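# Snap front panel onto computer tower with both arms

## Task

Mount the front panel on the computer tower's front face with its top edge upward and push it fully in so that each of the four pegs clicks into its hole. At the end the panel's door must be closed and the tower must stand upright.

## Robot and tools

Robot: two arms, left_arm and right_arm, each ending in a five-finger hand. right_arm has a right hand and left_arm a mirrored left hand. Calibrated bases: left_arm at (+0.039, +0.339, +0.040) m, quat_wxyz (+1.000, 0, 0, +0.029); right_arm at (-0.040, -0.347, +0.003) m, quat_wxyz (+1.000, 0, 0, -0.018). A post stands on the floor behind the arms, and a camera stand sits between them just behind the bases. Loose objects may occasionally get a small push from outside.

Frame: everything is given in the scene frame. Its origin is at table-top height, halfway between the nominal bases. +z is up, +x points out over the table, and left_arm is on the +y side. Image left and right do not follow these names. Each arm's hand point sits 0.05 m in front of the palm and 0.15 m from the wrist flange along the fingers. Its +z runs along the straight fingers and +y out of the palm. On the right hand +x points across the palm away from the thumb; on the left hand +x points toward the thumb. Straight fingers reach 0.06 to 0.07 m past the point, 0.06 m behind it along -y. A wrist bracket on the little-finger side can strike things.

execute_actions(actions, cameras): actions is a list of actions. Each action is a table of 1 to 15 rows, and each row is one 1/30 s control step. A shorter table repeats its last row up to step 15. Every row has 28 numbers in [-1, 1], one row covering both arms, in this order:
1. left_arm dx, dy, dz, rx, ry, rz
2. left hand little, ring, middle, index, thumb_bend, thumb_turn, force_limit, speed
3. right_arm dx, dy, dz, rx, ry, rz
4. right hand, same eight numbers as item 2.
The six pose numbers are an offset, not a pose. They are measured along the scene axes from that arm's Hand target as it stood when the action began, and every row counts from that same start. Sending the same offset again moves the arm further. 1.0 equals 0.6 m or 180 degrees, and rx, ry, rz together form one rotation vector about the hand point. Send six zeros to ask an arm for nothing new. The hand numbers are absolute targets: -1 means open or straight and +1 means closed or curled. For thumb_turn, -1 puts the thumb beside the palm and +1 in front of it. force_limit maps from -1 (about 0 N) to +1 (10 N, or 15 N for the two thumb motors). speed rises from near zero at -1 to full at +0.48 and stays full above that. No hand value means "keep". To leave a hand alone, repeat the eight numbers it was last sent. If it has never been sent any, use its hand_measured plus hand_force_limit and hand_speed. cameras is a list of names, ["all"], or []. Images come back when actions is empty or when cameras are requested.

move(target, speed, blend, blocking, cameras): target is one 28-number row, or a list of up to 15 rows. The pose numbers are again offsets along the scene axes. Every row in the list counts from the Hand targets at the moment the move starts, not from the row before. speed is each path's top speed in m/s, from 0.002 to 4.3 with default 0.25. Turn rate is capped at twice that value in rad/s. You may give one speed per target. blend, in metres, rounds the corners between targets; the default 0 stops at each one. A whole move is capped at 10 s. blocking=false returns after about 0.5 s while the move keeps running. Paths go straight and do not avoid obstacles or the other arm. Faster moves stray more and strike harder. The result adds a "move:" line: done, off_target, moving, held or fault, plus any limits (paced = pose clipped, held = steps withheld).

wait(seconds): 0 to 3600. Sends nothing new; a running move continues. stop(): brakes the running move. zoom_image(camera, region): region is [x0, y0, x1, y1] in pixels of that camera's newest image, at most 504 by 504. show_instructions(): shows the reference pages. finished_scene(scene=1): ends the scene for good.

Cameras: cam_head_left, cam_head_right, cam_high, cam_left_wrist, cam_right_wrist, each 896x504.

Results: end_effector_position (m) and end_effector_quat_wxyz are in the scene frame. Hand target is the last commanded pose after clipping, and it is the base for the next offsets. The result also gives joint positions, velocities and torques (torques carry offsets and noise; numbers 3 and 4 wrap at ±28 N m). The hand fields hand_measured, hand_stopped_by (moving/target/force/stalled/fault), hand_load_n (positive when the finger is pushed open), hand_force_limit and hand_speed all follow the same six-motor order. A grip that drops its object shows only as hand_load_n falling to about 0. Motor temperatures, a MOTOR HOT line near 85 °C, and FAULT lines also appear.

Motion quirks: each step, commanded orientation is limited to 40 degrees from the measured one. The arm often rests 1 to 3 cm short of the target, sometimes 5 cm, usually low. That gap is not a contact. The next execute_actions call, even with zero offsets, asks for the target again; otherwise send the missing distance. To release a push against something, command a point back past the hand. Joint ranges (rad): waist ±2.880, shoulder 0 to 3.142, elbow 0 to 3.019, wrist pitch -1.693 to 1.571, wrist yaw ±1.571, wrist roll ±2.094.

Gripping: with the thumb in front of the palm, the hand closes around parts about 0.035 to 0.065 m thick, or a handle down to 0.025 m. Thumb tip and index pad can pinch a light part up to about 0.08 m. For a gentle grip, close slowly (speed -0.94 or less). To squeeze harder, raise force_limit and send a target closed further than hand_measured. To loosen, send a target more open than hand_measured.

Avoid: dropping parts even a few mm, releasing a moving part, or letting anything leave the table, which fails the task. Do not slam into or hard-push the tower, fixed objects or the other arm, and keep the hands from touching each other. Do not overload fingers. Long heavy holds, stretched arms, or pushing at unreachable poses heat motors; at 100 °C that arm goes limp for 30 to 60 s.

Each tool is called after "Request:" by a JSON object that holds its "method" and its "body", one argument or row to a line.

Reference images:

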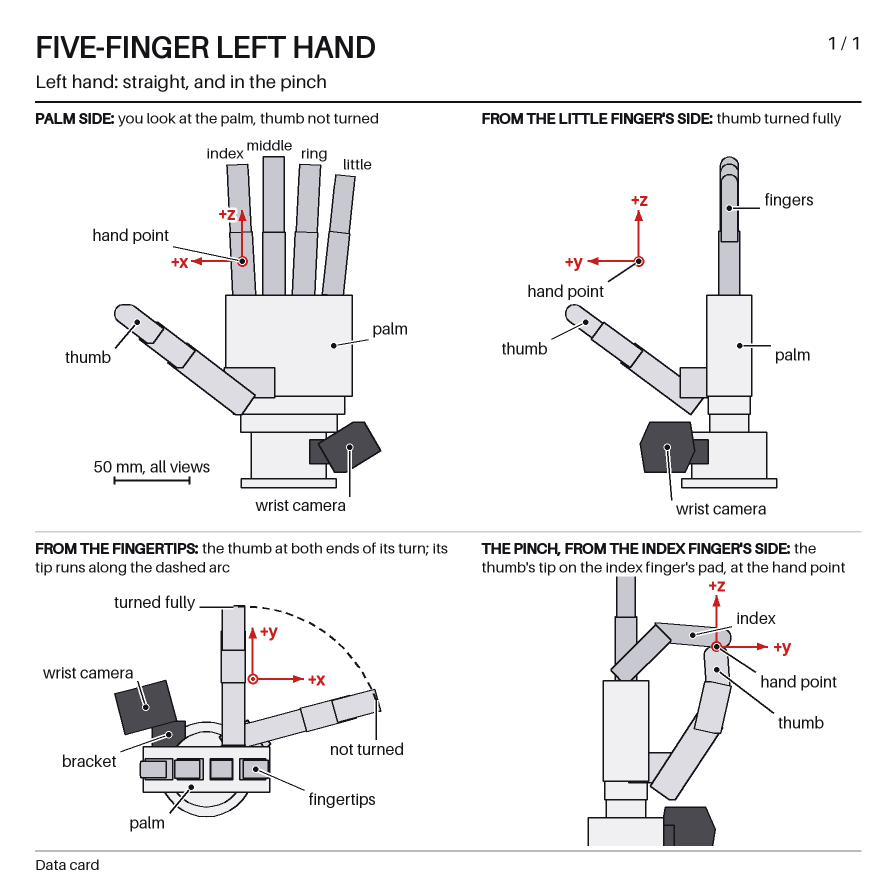

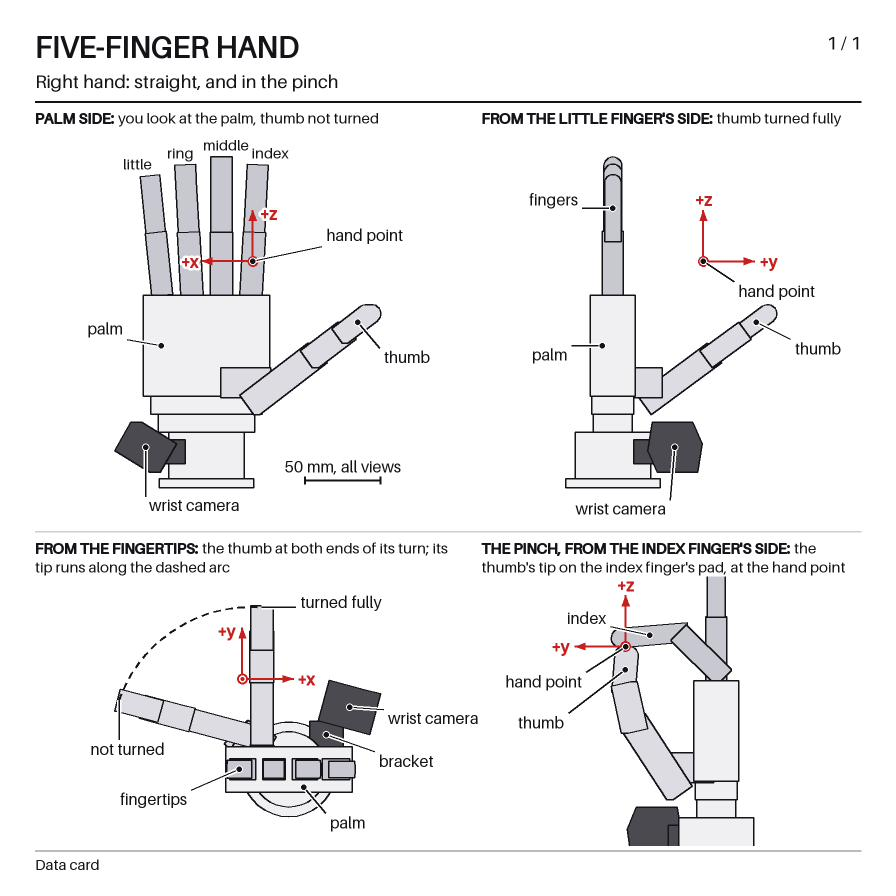

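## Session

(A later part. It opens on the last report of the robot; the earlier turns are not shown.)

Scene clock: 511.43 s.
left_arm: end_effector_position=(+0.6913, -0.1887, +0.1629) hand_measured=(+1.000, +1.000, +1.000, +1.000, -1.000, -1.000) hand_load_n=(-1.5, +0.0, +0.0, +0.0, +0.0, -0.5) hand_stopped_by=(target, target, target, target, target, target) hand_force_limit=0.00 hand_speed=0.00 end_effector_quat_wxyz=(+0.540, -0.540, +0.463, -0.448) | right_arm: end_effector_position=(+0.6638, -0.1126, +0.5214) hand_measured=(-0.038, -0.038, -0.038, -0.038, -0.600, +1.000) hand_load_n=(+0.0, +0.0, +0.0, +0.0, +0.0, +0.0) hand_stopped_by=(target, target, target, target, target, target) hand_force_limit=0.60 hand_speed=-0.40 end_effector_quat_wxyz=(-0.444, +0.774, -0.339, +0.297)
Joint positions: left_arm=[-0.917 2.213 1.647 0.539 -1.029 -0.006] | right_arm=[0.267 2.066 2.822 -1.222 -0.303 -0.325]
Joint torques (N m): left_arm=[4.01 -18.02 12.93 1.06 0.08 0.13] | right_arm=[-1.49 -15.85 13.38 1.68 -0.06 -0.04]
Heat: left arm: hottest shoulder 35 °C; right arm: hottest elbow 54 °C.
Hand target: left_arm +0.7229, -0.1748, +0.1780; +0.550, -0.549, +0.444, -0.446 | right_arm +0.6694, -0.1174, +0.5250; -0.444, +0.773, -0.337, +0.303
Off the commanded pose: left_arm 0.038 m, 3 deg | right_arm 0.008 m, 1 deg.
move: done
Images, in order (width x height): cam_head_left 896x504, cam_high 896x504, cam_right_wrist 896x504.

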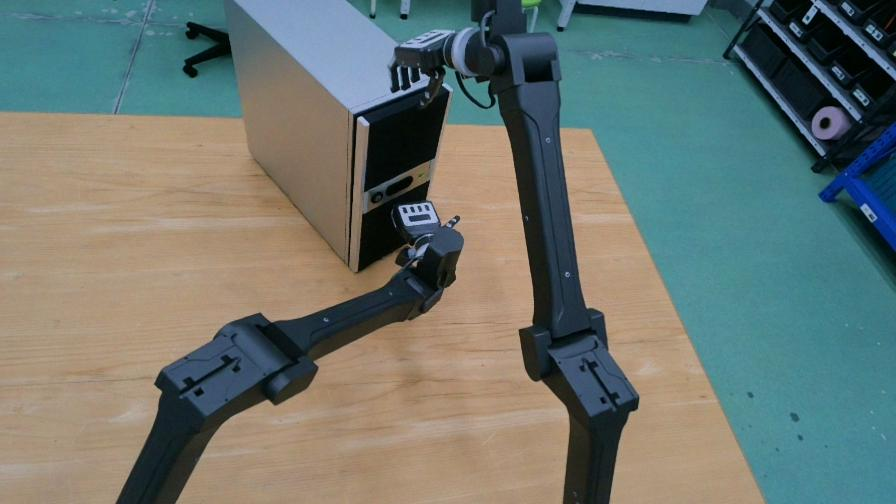

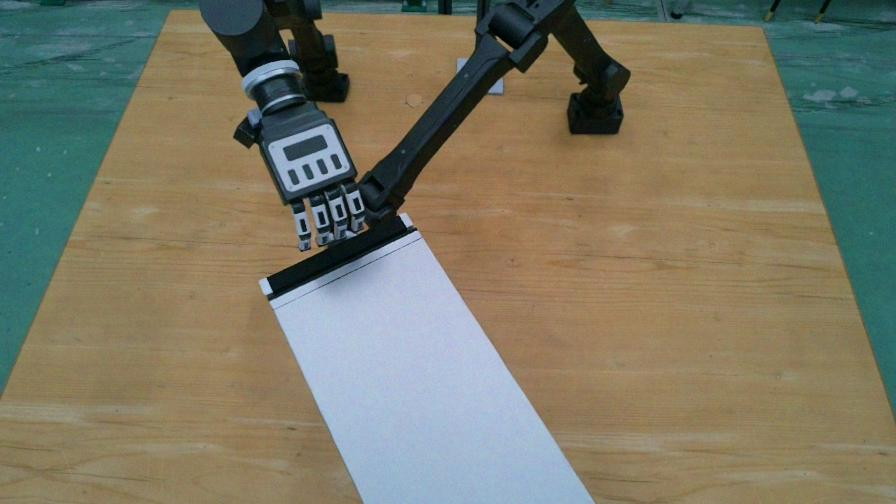

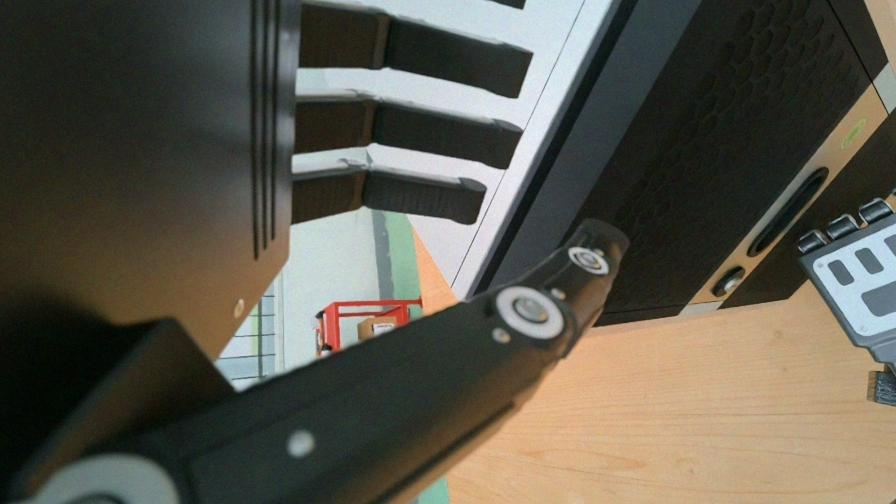

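Request:
{"method": "zoom_image", "body": {
  "camera": "cam_high",
  "region": [250, 190, 440, 310]
}}

Request:
{"method": "zoom_image", "body": {
  "camera": "cam_head_left",
  "region": [330, 80, 470, 280]
}}

Request:
{"method": "zoom_image", "body": {
  "camera": "cam_right_wrist",
  "region": [440, 0, 896, 360]
}}

Scaled by 2.653.

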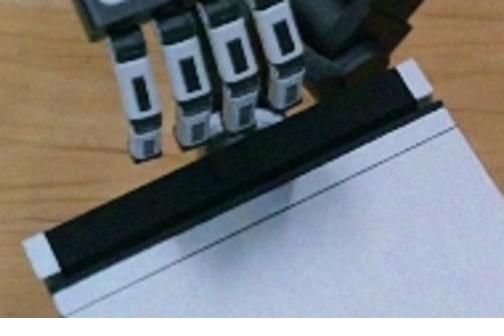

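Scaled by 2.520.

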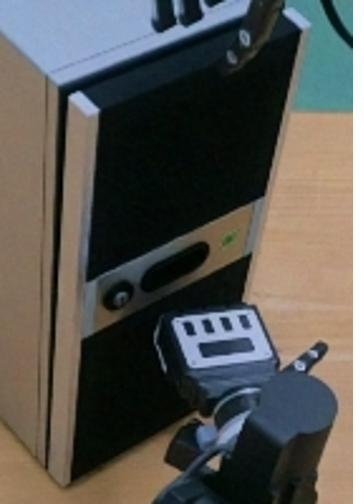

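Scaled by 1.105.

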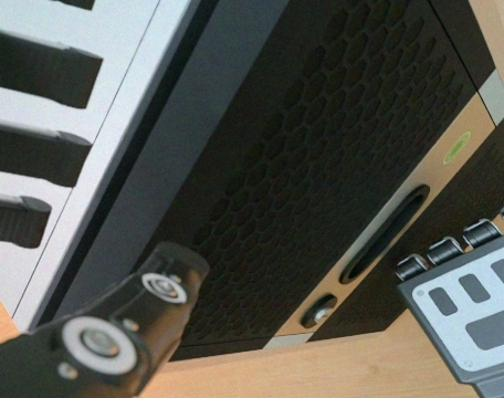

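Request:
{"method": "zoom_image", "body": {
  "camera": "cam_high",
  "region": [250, 265, 300, 310]
}}

Request:
{"method": "zoom_image", "body": {
  "camera": "cam_high",
  "region": [385, 200, 435, 245]
}}

Request:
{"method": "zoom_image", "body": {
  "camera": "cam_head_left",
  "region": [340, 100, 390, 150]
}}

Request:
{"method": "zoom_image", "body": {
  "camera": "cam_head_left",
  "region": [330, 230, 380, 280]
}}

Scaled by 10.080.

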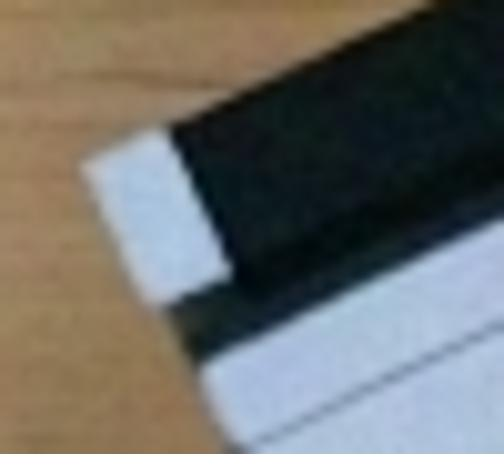

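Scaled by 10.080.

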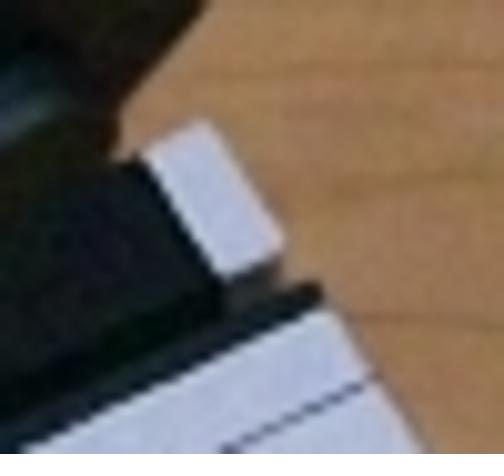

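Scaled by 10.080.

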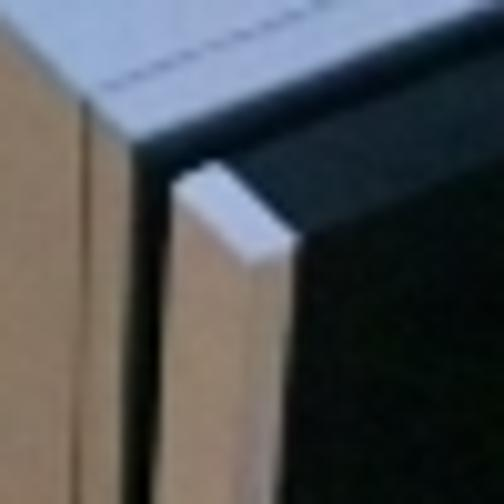

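Scaled by 10.080.

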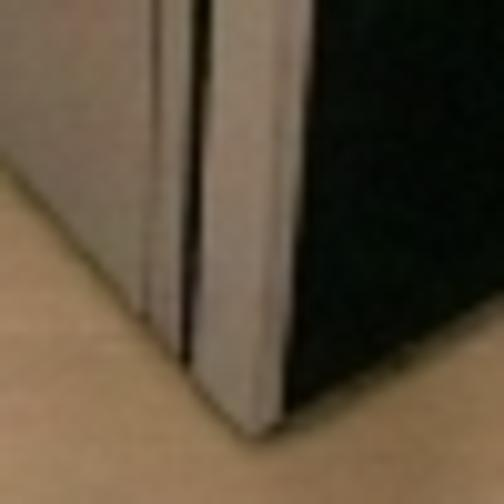

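Request:
{"method": "move", "body": {
  "target": [0.05,0.03, 0.0, 0, 0, 0, 1,1,1,1,-1,-1,0,0, 0,0,0,0,0,0, -0.037,-0.037,-0.037,-0.037,-0.6,1,0.6,-0.4],
  "speed": 0.05,
  "cameras": ["cam_head_left","cam_high"]
}}

Scene clock: 516.60 s.
left_arm: end_effector_position=(+0.6927, -0.1933, +0.1619) hand_measured=(+1.000, +1.000, +1.000, +1.000, -1.000, -1.000) hand_load_n=(-3.0, +0.0, +0.0, +0.0, +0.0, -0.5) hand_stopped_by=(target, target, target, target, target, target) hand_force_limit=0.00 hand_speed=0.00 end_effector_quat_wxyz=(+0.533, -0.533, +0.474, -0.455) | right_arm: end_effector_position=(+0.6638, -0.1127, +0.5214) hand_measured=(-0.038, -0.038, -0.038, -0.038, -0.600, +1.000) hand_load_n=(+0.0, +0.0, +0.0, +0.0, +0.0, +0.0) hand_stopped_by=(target, target, target, target, target, target) hand_force_limit=0.60 hand_speed=-0.40 end_effector_quat_wxyz=(-0.444, +0.774, -0.340, +0.297)
Joint positions: left_arm=[-0.914 2.213 1.648 0.533 -0.995 -0.006] | right_arm=[0.267 2.066 2.822 -1.222 -0.303 -0.325]
Joint torques (N m): left_arm=[7.53 -17.55 13.83 1.07 0.55 0.16] | right_arm=[-0.5 -15.03 13.48 1.29 -0.04 -0.04]
Heat: left arm: hottest shoulder 35 °C; right arm: hottest elbow 54 °C.
Hand target: left_arm +0.7530, -0.1567, +0.1780; +0.550, -0.549, +0.444, -0.446 | right_arm +0.6693, -0.1175, +0.5249; -0.444, +0.773, -0.337, +0.303
Off the commanded pose: left_arm 0.072 m, 4 deg | right_arm 0.008 m, 1 deg.
move: off_target (left_arm)

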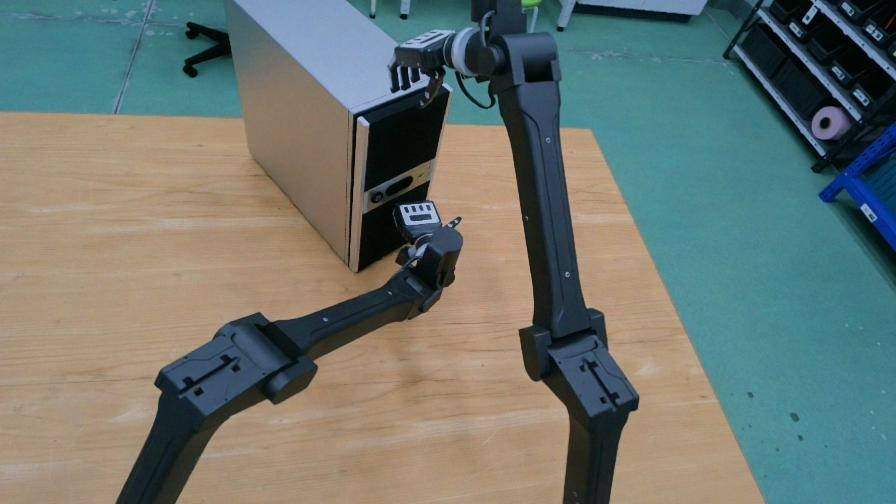

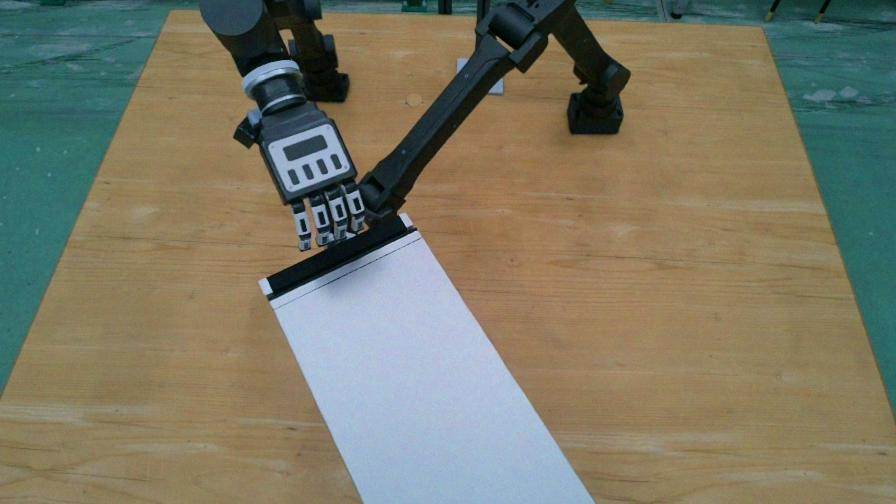

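Request:
{"method": "zoom_image", "body": {
  "camera": "cam_high",
  "region": [250, 265, 300, 310]
}}

Request:
{"method": "zoom_image", "body": {
  "camera": "cam_head_left",
  "region": [330, 100, 380, 280]
}}

Scaled by 10.080.

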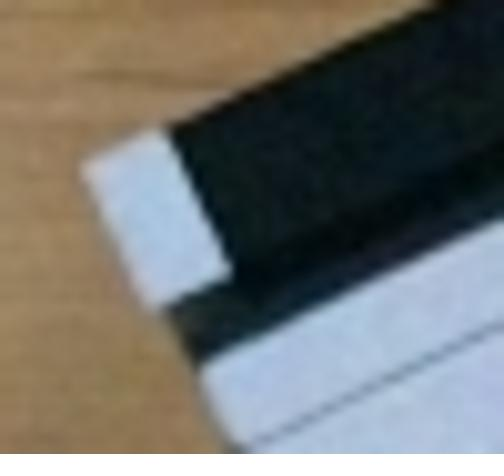

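Scaled by 2.800.

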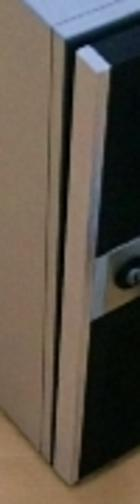

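Request:
{"method": "move", "body": {
  "target": [
    [0,0,0,0,0,0, 1,1,1,1,-1,-1,0,0, -0.17,-0.102,0.02,0,0,0, 1,1,1,1,-1,-1,0,0],
    [0,0,0,0,0,0, 1,1,1,1,-1,-1,0,0, -0.19,-0.114,-0.08,0.0725,-0.1211,0, 1,1,1,1,-1,-1,0,0],
    [0,0,0,0,0,0, 1,1,1,1,-1,-1,0,0, -0.19,-0.114,-0.18,0.0725,-0.1211,0, 1,1,1,1,-1,-1,0,0]
  ],
  "speed": 0.12,
  "blend": [0.02, 0.03, 0],
  "cameras": ["all"]
}}

Scene clock: 524.97 s.
left_arm: end_effector_position=(+0.6927, -0.1933, +0.1619) hand_measured=(+1.000, +1.000, +1.000, +1.000, -1.000, -1.000) hand_load_n=(-3.0, +0.0, +0.0, +0.0, +0.0, -0.5) hand_stopped_by=(target, target, target, target, target, target) hand_force_limit=0.00 hand_speed=0.00 end_effector_quat_wxyz=(+0.533, -0.533, +0.474, -0.455) | right_arm: end_effector_position=(+0.5546, -0.1817, +0.4223) hand_measured=(+1.000, +1.000, +1.000, +1.000, -1.000, -1.000) hand_load_n=(+0.0, +0.0, +0.0, +0.0, +0.0, -0.5) hand_stopped_by=(target, target, target, target, target, target) hand_force_limit=0.00 hand_speed=0.00 end_effector_quat_wxyz=(-0.584, +0.649, -0.275, +0.404)
Joint positions: left_arm=[-0.914 2.213 1.648 0.533 -0.995 -0.006] | right_arm=[0.141 1.303 1.221 0.09 -0.46 -0.201]
Joint torques (N m): left_arm=[7.53 -17.55 13.87 1.09 0.56 0.16] | right_arm=[-0.91 -9.93 10.39 2.86 0.1 0.19]
Motor temperatures (°C): left_arm=[29 35 37 26 29 27] | right_arm=[30 34 53 29 29 27]
Heat: left arm: hottest elbow 37 °C; right arm: hottest elbow 53 °C.
Hand target: left_arm +0.7530, -0.1567, +0.1780; +0.550, -0.549, +0.444, -0.446 | right_arm +0.5554, -0.1859, +0.4169; -0.584, +0.646, -0.279, +0.403
Off the commanded pose: left_arm 0.072 m, 4 deg | right_arm 0.007 m, 1 deg.
move: done

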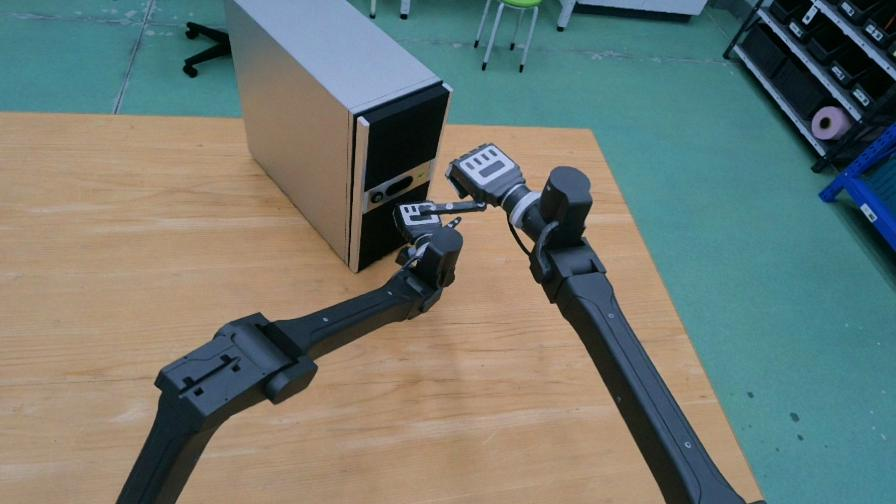

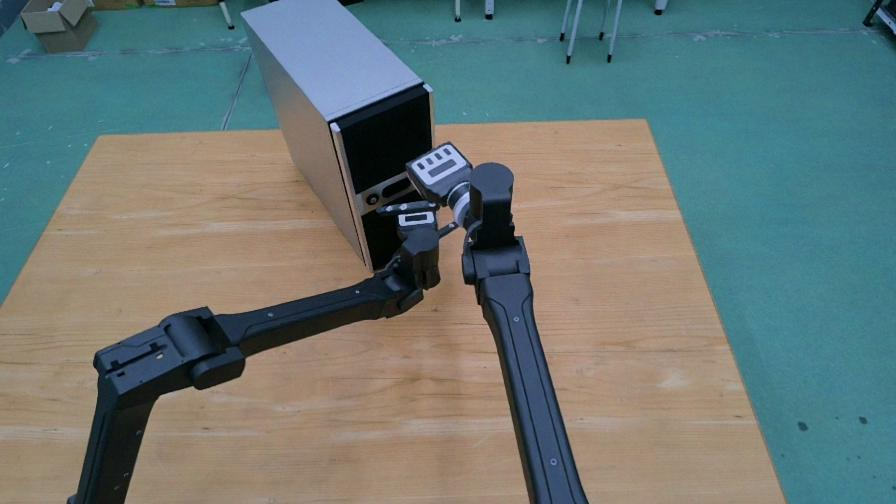

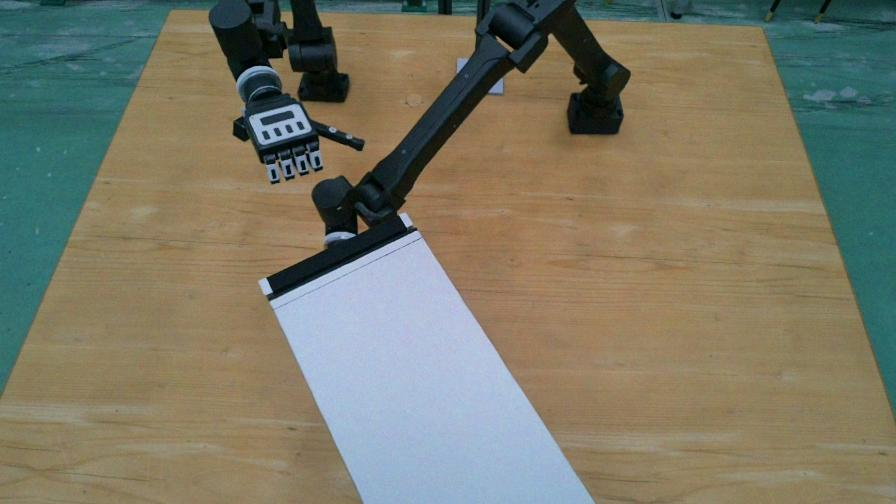

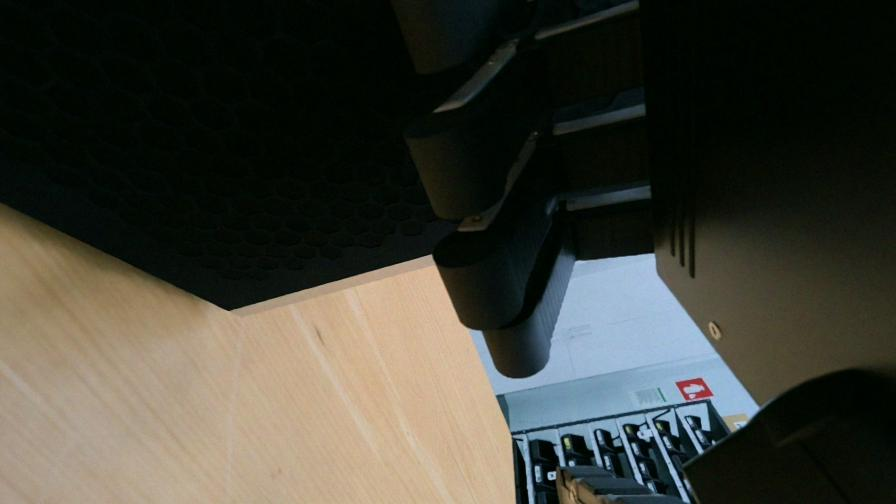

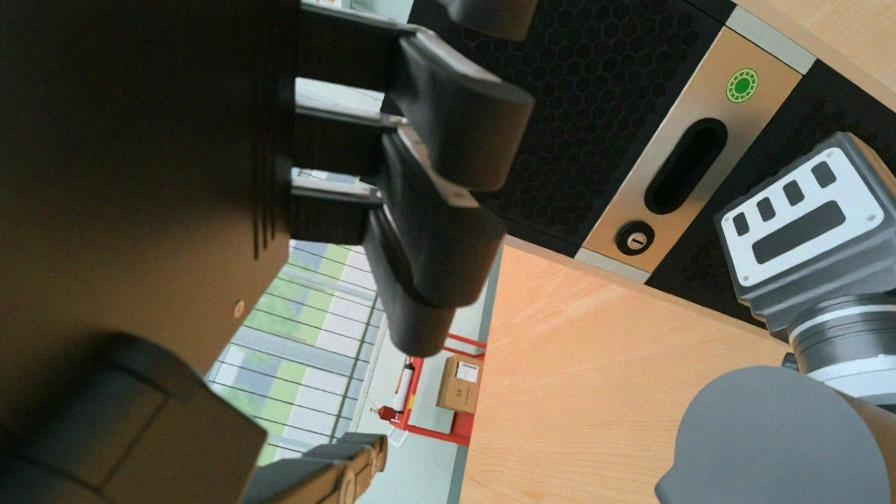

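Request:
{"method": "zoom_image", "body": {
  "camera": "cam_right_wrist",
  "region": [480, 0, 896, 300]
}}

Request:
{"method": "zoom_image", "body": {
  "camera": "cam_high",
  "region": [250, 200, 430, 310]
}}

Request:
{"method": "zoom_image", "body": {
  "camera": "cam_head_left",
  "region": [340, 70, 460, 190]
}}

Scaled by 1.212.

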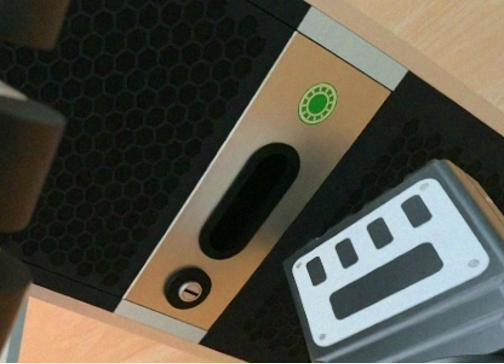

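Scaled by 2.800.

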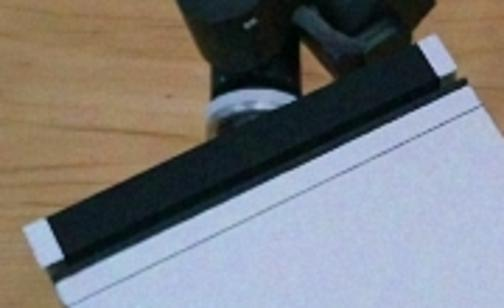

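Scaled by 4.200.

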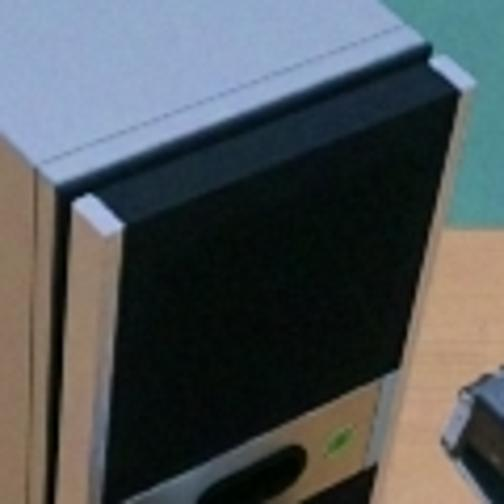

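Request:
{"method": "move", "body": {
  "target": [
    [0,0,0,0,0,0, 1,1,1,1,-1,-1,0,0, 0,0,-0.11,0,0,0, 1,1,1,1,-1,-1,0,0],
    [0,0,0,0,0,0, 1,1,1,1,-1,-1,0,0, 0.1144,0.0685,-0.11,0,0,0, 1,1,1,1,-1,-1,0,0]
  ],
  "speed": 0.1,
  "blend": [0.02, 0],
  "cameras": ["cam_head_left","cam_head_right","cam_right_wrist","cam_high"]
}}

Scene clock: 528.43 s.
left_arm: end_effector_position=(+0.6908, -0.1955, +0.1619) hand_measured=(+1.000, +1.000, +1.000, +1.000, -1.000, -1.000) hand_load_n=(+0.0, +0.0, +0.0, +0.0, +0.0, +0.0) hand_stopped_by=(target, target, target, target, target, target) hand_force_limit=0.00 hand_speed=0.00 end_effector_quat_wxyz=(+0.532, -0.532, +0.475, -0.456) | right_arm: end_effector_position=(+0.5783, -0.1719, +0.3209) hand_measured=(+1.000, +1.000, +1.000, +1.000, -1.000, -1.000) hand_load_n=(+0.0, +0.0, +0.0, +0.0, +0.0, +0.0) hand_stopped_by=(target, target, target, target, target, target) hand_force_limit=0.00 hand_speed=0.00 end_effector_quat_wxyz=(-0.571, +0.660, -0.294, +0.390)
Joint positions: left_arm=[-0.918 2.213 1.648 0.533 -0.995 -0.006] | right_arm=[0.161 1.421 1.101 0.273 -0.428 -0.2]
Joint torques (N m): left_arm=[0.79 -18.96 8.29 1.43 0.18 0.03] | right_arm=[-0.26 -11.34 15.28 2.61 0.16 0.16]
Heat: left arm: hottest elbow 37 °C; right arm: hottest elbow 53 °C.
Hand target: left_arm +0.6925, -0.1935, +0.1619; +0.533, -0.533, +0.474, -0.455 (last step not sent: back at the drive's target) | right_arm +0.5878, -0.1659, +0.3504; -0.584, +0.646, -0.280, +0.403 (last step not sent: back at the drive's target)
Off the commanded pose: left_arm 0.075 m, 5 deg | right_arm 0.061 m, 3 deg.
move: held (left_arm), held (right_arm; a check stopped the path); path passed 1 of 2 targets; limits=held
pose unreachable (left arm): on one or more control steps of this call, first in action 0 (counted from 0), this arm could not follow its commanded pose, so it was not sent that pose on those steps. On the call's last step it was still not sent that pose. It may still have moved: this result reports where it is.
cause: moving toward the commanded pose would bring a part of the arm too close to another arm (a part of this arm just beyond joint 4 (wrist pitch) and a part of the right arm just beyond its joint 6 (wrist roll), where that arm would come to rest).
pose unreachable (right arm): on one or more control steps of this call, first in action 0 (counted from 0), this arm could not follow its commanded pose, so it was not sent that pose on those steps. On the call's last step it was still not sent that pose. It may still have moved: this result reports where it is.
cause: moving toward the commanded pose would bring a part of the arm too close to another arm (a part of this arm just beyond joint 6 (wrist roll) and a part of the left arm just beyond its joint 4 (wrist pitch), at the place that arm is still heading or pushing toward).
Images, in order (width x height): cam_head_left 896x504, cam_head_right 896x504, cam_high 896x504, cam_right_wrist 896x504.

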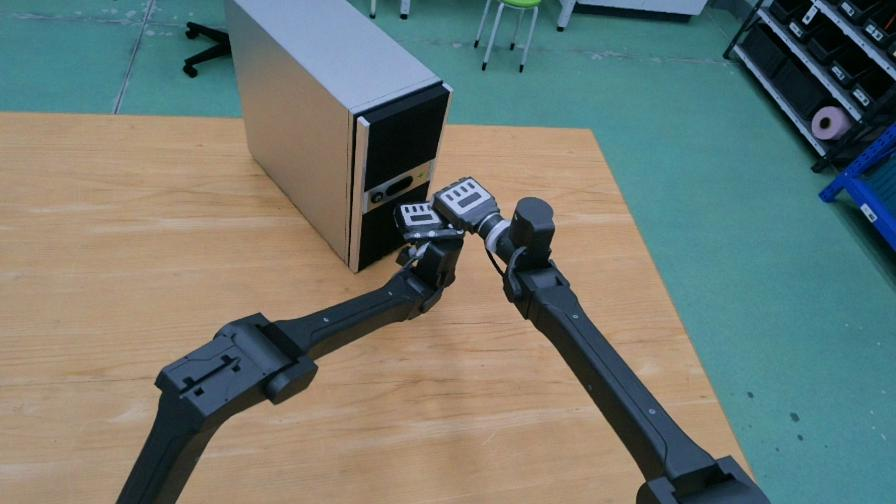

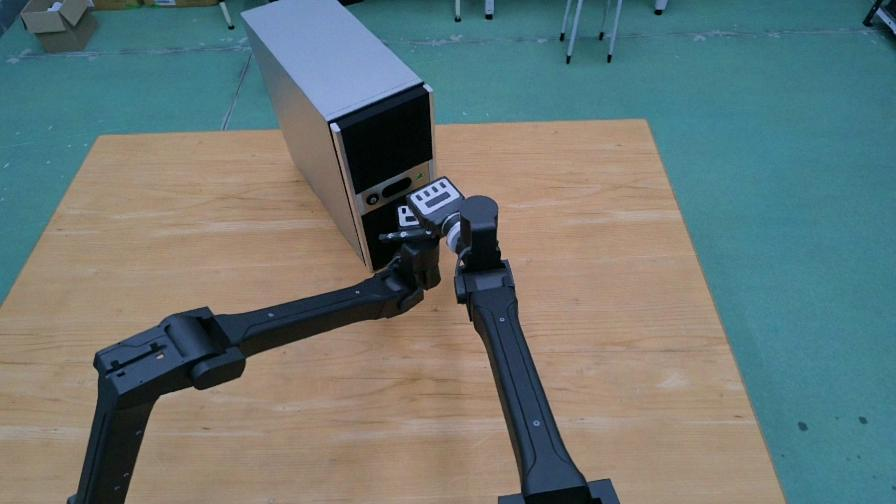

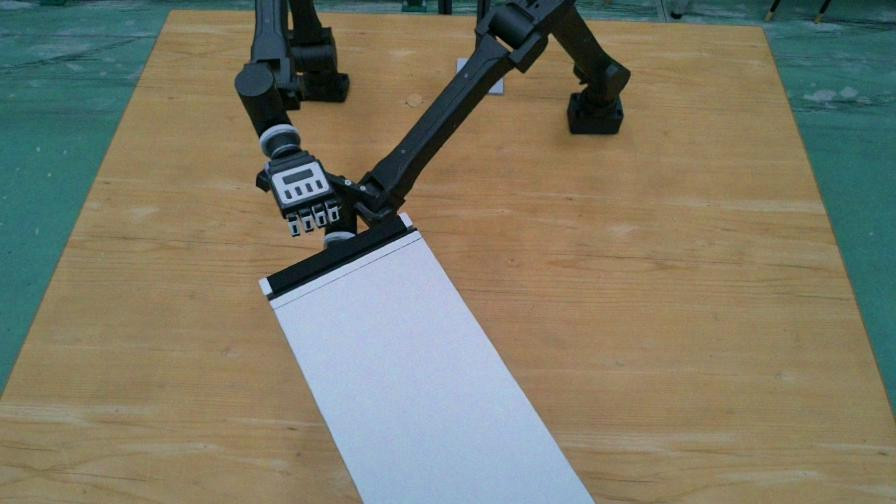

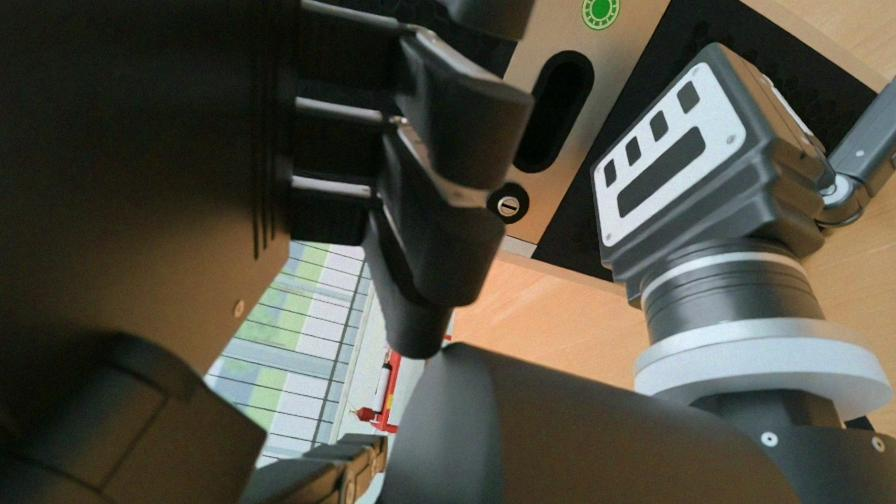

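Request:
{"method": "move", "body": {
  "target": [
    [0,0,0,0,0,0, 1,1,1,1,-1,-1,0,0, -0.08,-0.05,0.14,0,0,0, 1,1,1,1,-1,-1,0,0],
    [-0.15,-0.09,0,0,0,0, 1,1,1,1,-1,-1,0,0, -0.08,-0.05,0.14,0,0,0, 1,1,1,1,-1,-1,0,0]
  ],
  "speed": 0.1,
  "cameras": ["cam_head_left","cam_head_right","cam_right_wrist","cam_high"]
}}

Scene clock: 530.03 s.
left_arm: end_effector_position=(+0.6908, -0.1955, +0.1619) hand_measured=(+1.000, +1.000, +1.000, +1.000, -1.000, -1.000) hand_load_n=(+0.0, +0.0, +0.0, +0.0, +0.0, +0.0) hand_stopped_by=(target, target, target, target, target, target) hand_force_limit=0.00 hand_speed=0.00 end_effector_quat_wxyz=(+0.532, -0.532, +0.475, -0.456) | right_arm: end_effector_position=(+0.5698, -0.1719, +0.3369) hand_measured=(+1.000, +1.000, +1.000, +1.000, -1.000, -1.000) hand_load_n=(+0.0, +0.0, +0.0, +0.0, +0.0, -0.5) hand_stopped_by=(target, target, target, target, target, target) hand_force_limit=0.00 hand_speed=0.00 end_effector_quat_wxyz=(-0.575, +0.657, -0.287, +0.393)
Joint positions: left_arm=[-0.918 2.213 1.648 0.533 -0.995 -0.006] | right_arm=[0.161 1.388 1.101 0.255 -0.434 -0.2]
Joint torques (N m): left_arm=[0.85 -19.08 8.27 1.4 0.15 0.03] | right_arm=[-0.79 -10.34 16.06 2.02 0 0.15]
Heat: left arm: hottest elbow 37 °C; right arm: hottest elbow 53 °C.
Hand target: left_arm +0.6908, -0.1955, +0.1619; +0.532, -0.532, +0.475, -0.456 (not the last commanded pose) | right_arm +0.5801, -0.1712, +0.3667; -0.584, +0.646, -0.279, +0.403 (not the last commanded pose)
Off the commanded pose: left_arm 0.102 m, 0 deg | right_arm 0.105 m, 2 deg.
held back during your reply time or a wait (left arm), on 29 control steps: a part of the arm was too close to another arm, or the arm's last command would have brought one too close.
held back during your reply time or a wait (right arm), on 29 control steps: a part of the arm was too close to another arm, or the arm's last command would have brought one too close.
move: held (left_arm; a check stopped the path), off_target (right_arm; braked when a check withheld steps of left_arm); path passed 0 of 2 targets; limits=held
pose unreachable (left arm): on one or more control steps of this call, first in action 0 (counted from 0), this arm could not follow its commanded pose, so it was not sent that pose on those steps. It may still have moved: this result reports where it is.
cause: moving toward the commanded pose would bring a part of the arm too close to another arm (a part of this arm just beyond joint 4 (wrist pitch) and a part of the right arm just beyond its joint 6 (wrist roll), where that arm would come to rest).
Images, in order (width x height): cam_head_left 896x504, cam_head_right 896x504, cam_high 896x504, cam_right_wrist 896x504.

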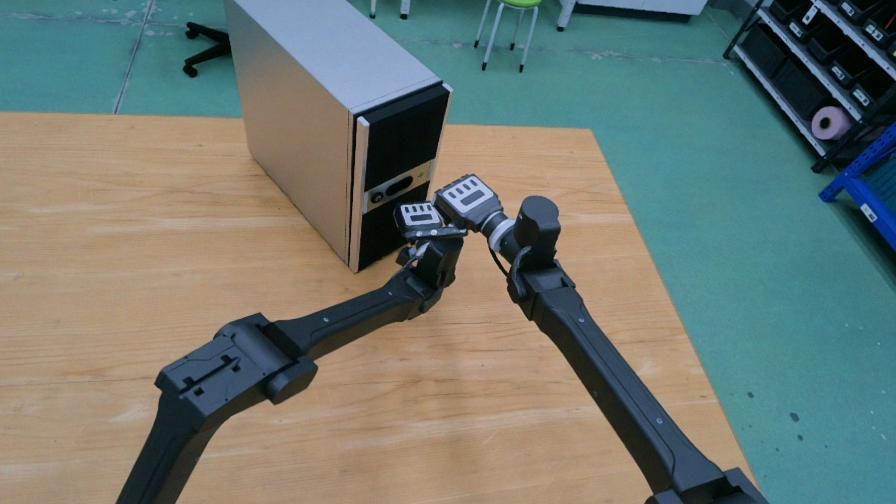

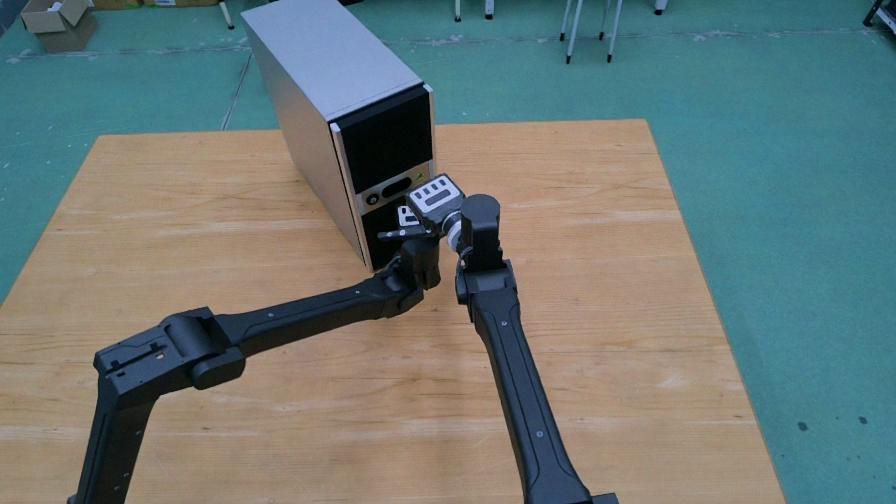

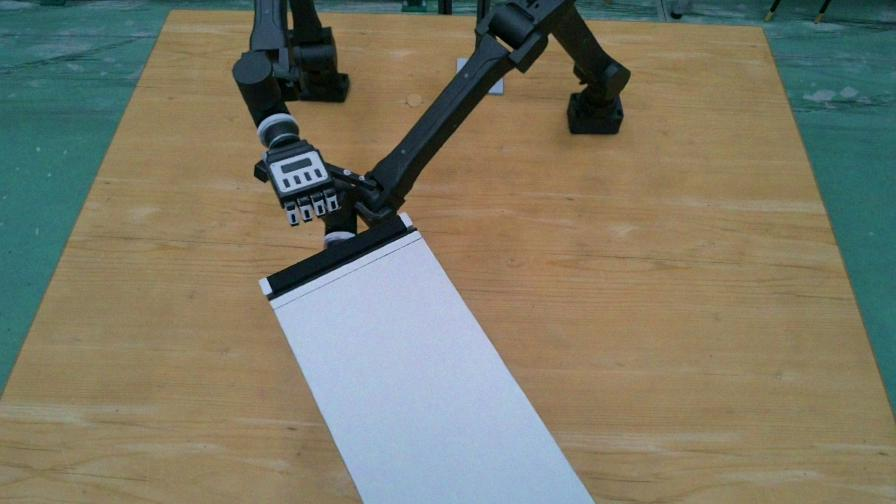

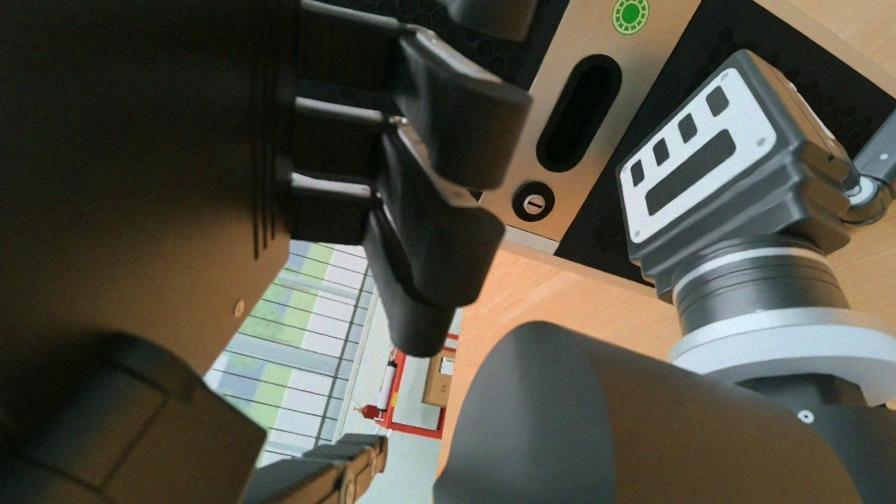

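Request:
{"method": "move", "body": {
  "target": [
    [0,0,0,0,0,0, 1,1,1,1,-1,-1,0,0, 0,0,0.15,0,0,0, 1,1,1,1,-1,-1,0,0]
  ],
  "speed": 0.1,
  "cameras": ["cam_head_left"]
}}

Scene clock: 531.97 s.
left_arm: end_effector_position=(+0.6908, -0.1955, +0.1619) hand_measured=(+1.000, +1.000, +1.000, +1.000, -1.000, -1.000) hand_load_n=(+0.0, +0.0, +0.0, +0.0, +0.0, -0.5) hand_stopped_by=(target, target, target, target, target, target) hand_force_limit=0.00 hand_speed=0.00 end_effector_quat_wxyz=(+0.532, -0.532, +0.475, -0.456) | right_arm: end_effector_position=(+0.5756, -0.1711, +0.4248) hand_measured=(+1.000, +1.000, +1.000, +1.000, -1.000, -1.000) hand_load_n=(+0.0, +0.0, +0.0, +0.0, +0.0, -0.5) hand_stopped_by=(target, target, target, target, target, target) hand_force_limit=0.00 hand_speed=0.00 end_effector_quat_wxyz=(-0.575, +0.658, -0.288, +0.392)
Joint positions: left_arm=[-0.918 2.213 1.648 0.533 -0.995 -0.006] | right_arm=[0.161 1.364 1.313 0.017 -0.434 -0.2]
Joint torques (N m): left_arm=[0.85 -19.19 8.25 1.4 0.16 0.03] | right_arm=[-1.2 -11.16 16.44 1.42 0.11 0.14]
Heat: left arm: hottest elbow 37 °C; right arm: hottest elbow 53 °C.
Hand target: left_arm +0.6908, -0.1955, +0.1619; +0.532, -0.532, +0.475, -0.456 | right_arm +0.5801, -0.1712, +0.4567; -0.584, +0.646, -0.280, +0.403
Off the commanded pose: left_arm 0.000 m, 0 deg | right_arm 0.032 m, 2 deg.
move: off_target (right_arm)

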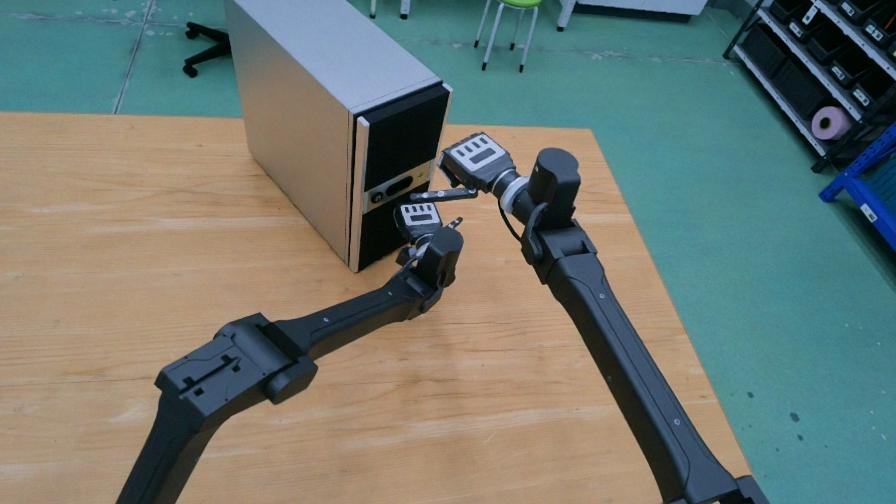

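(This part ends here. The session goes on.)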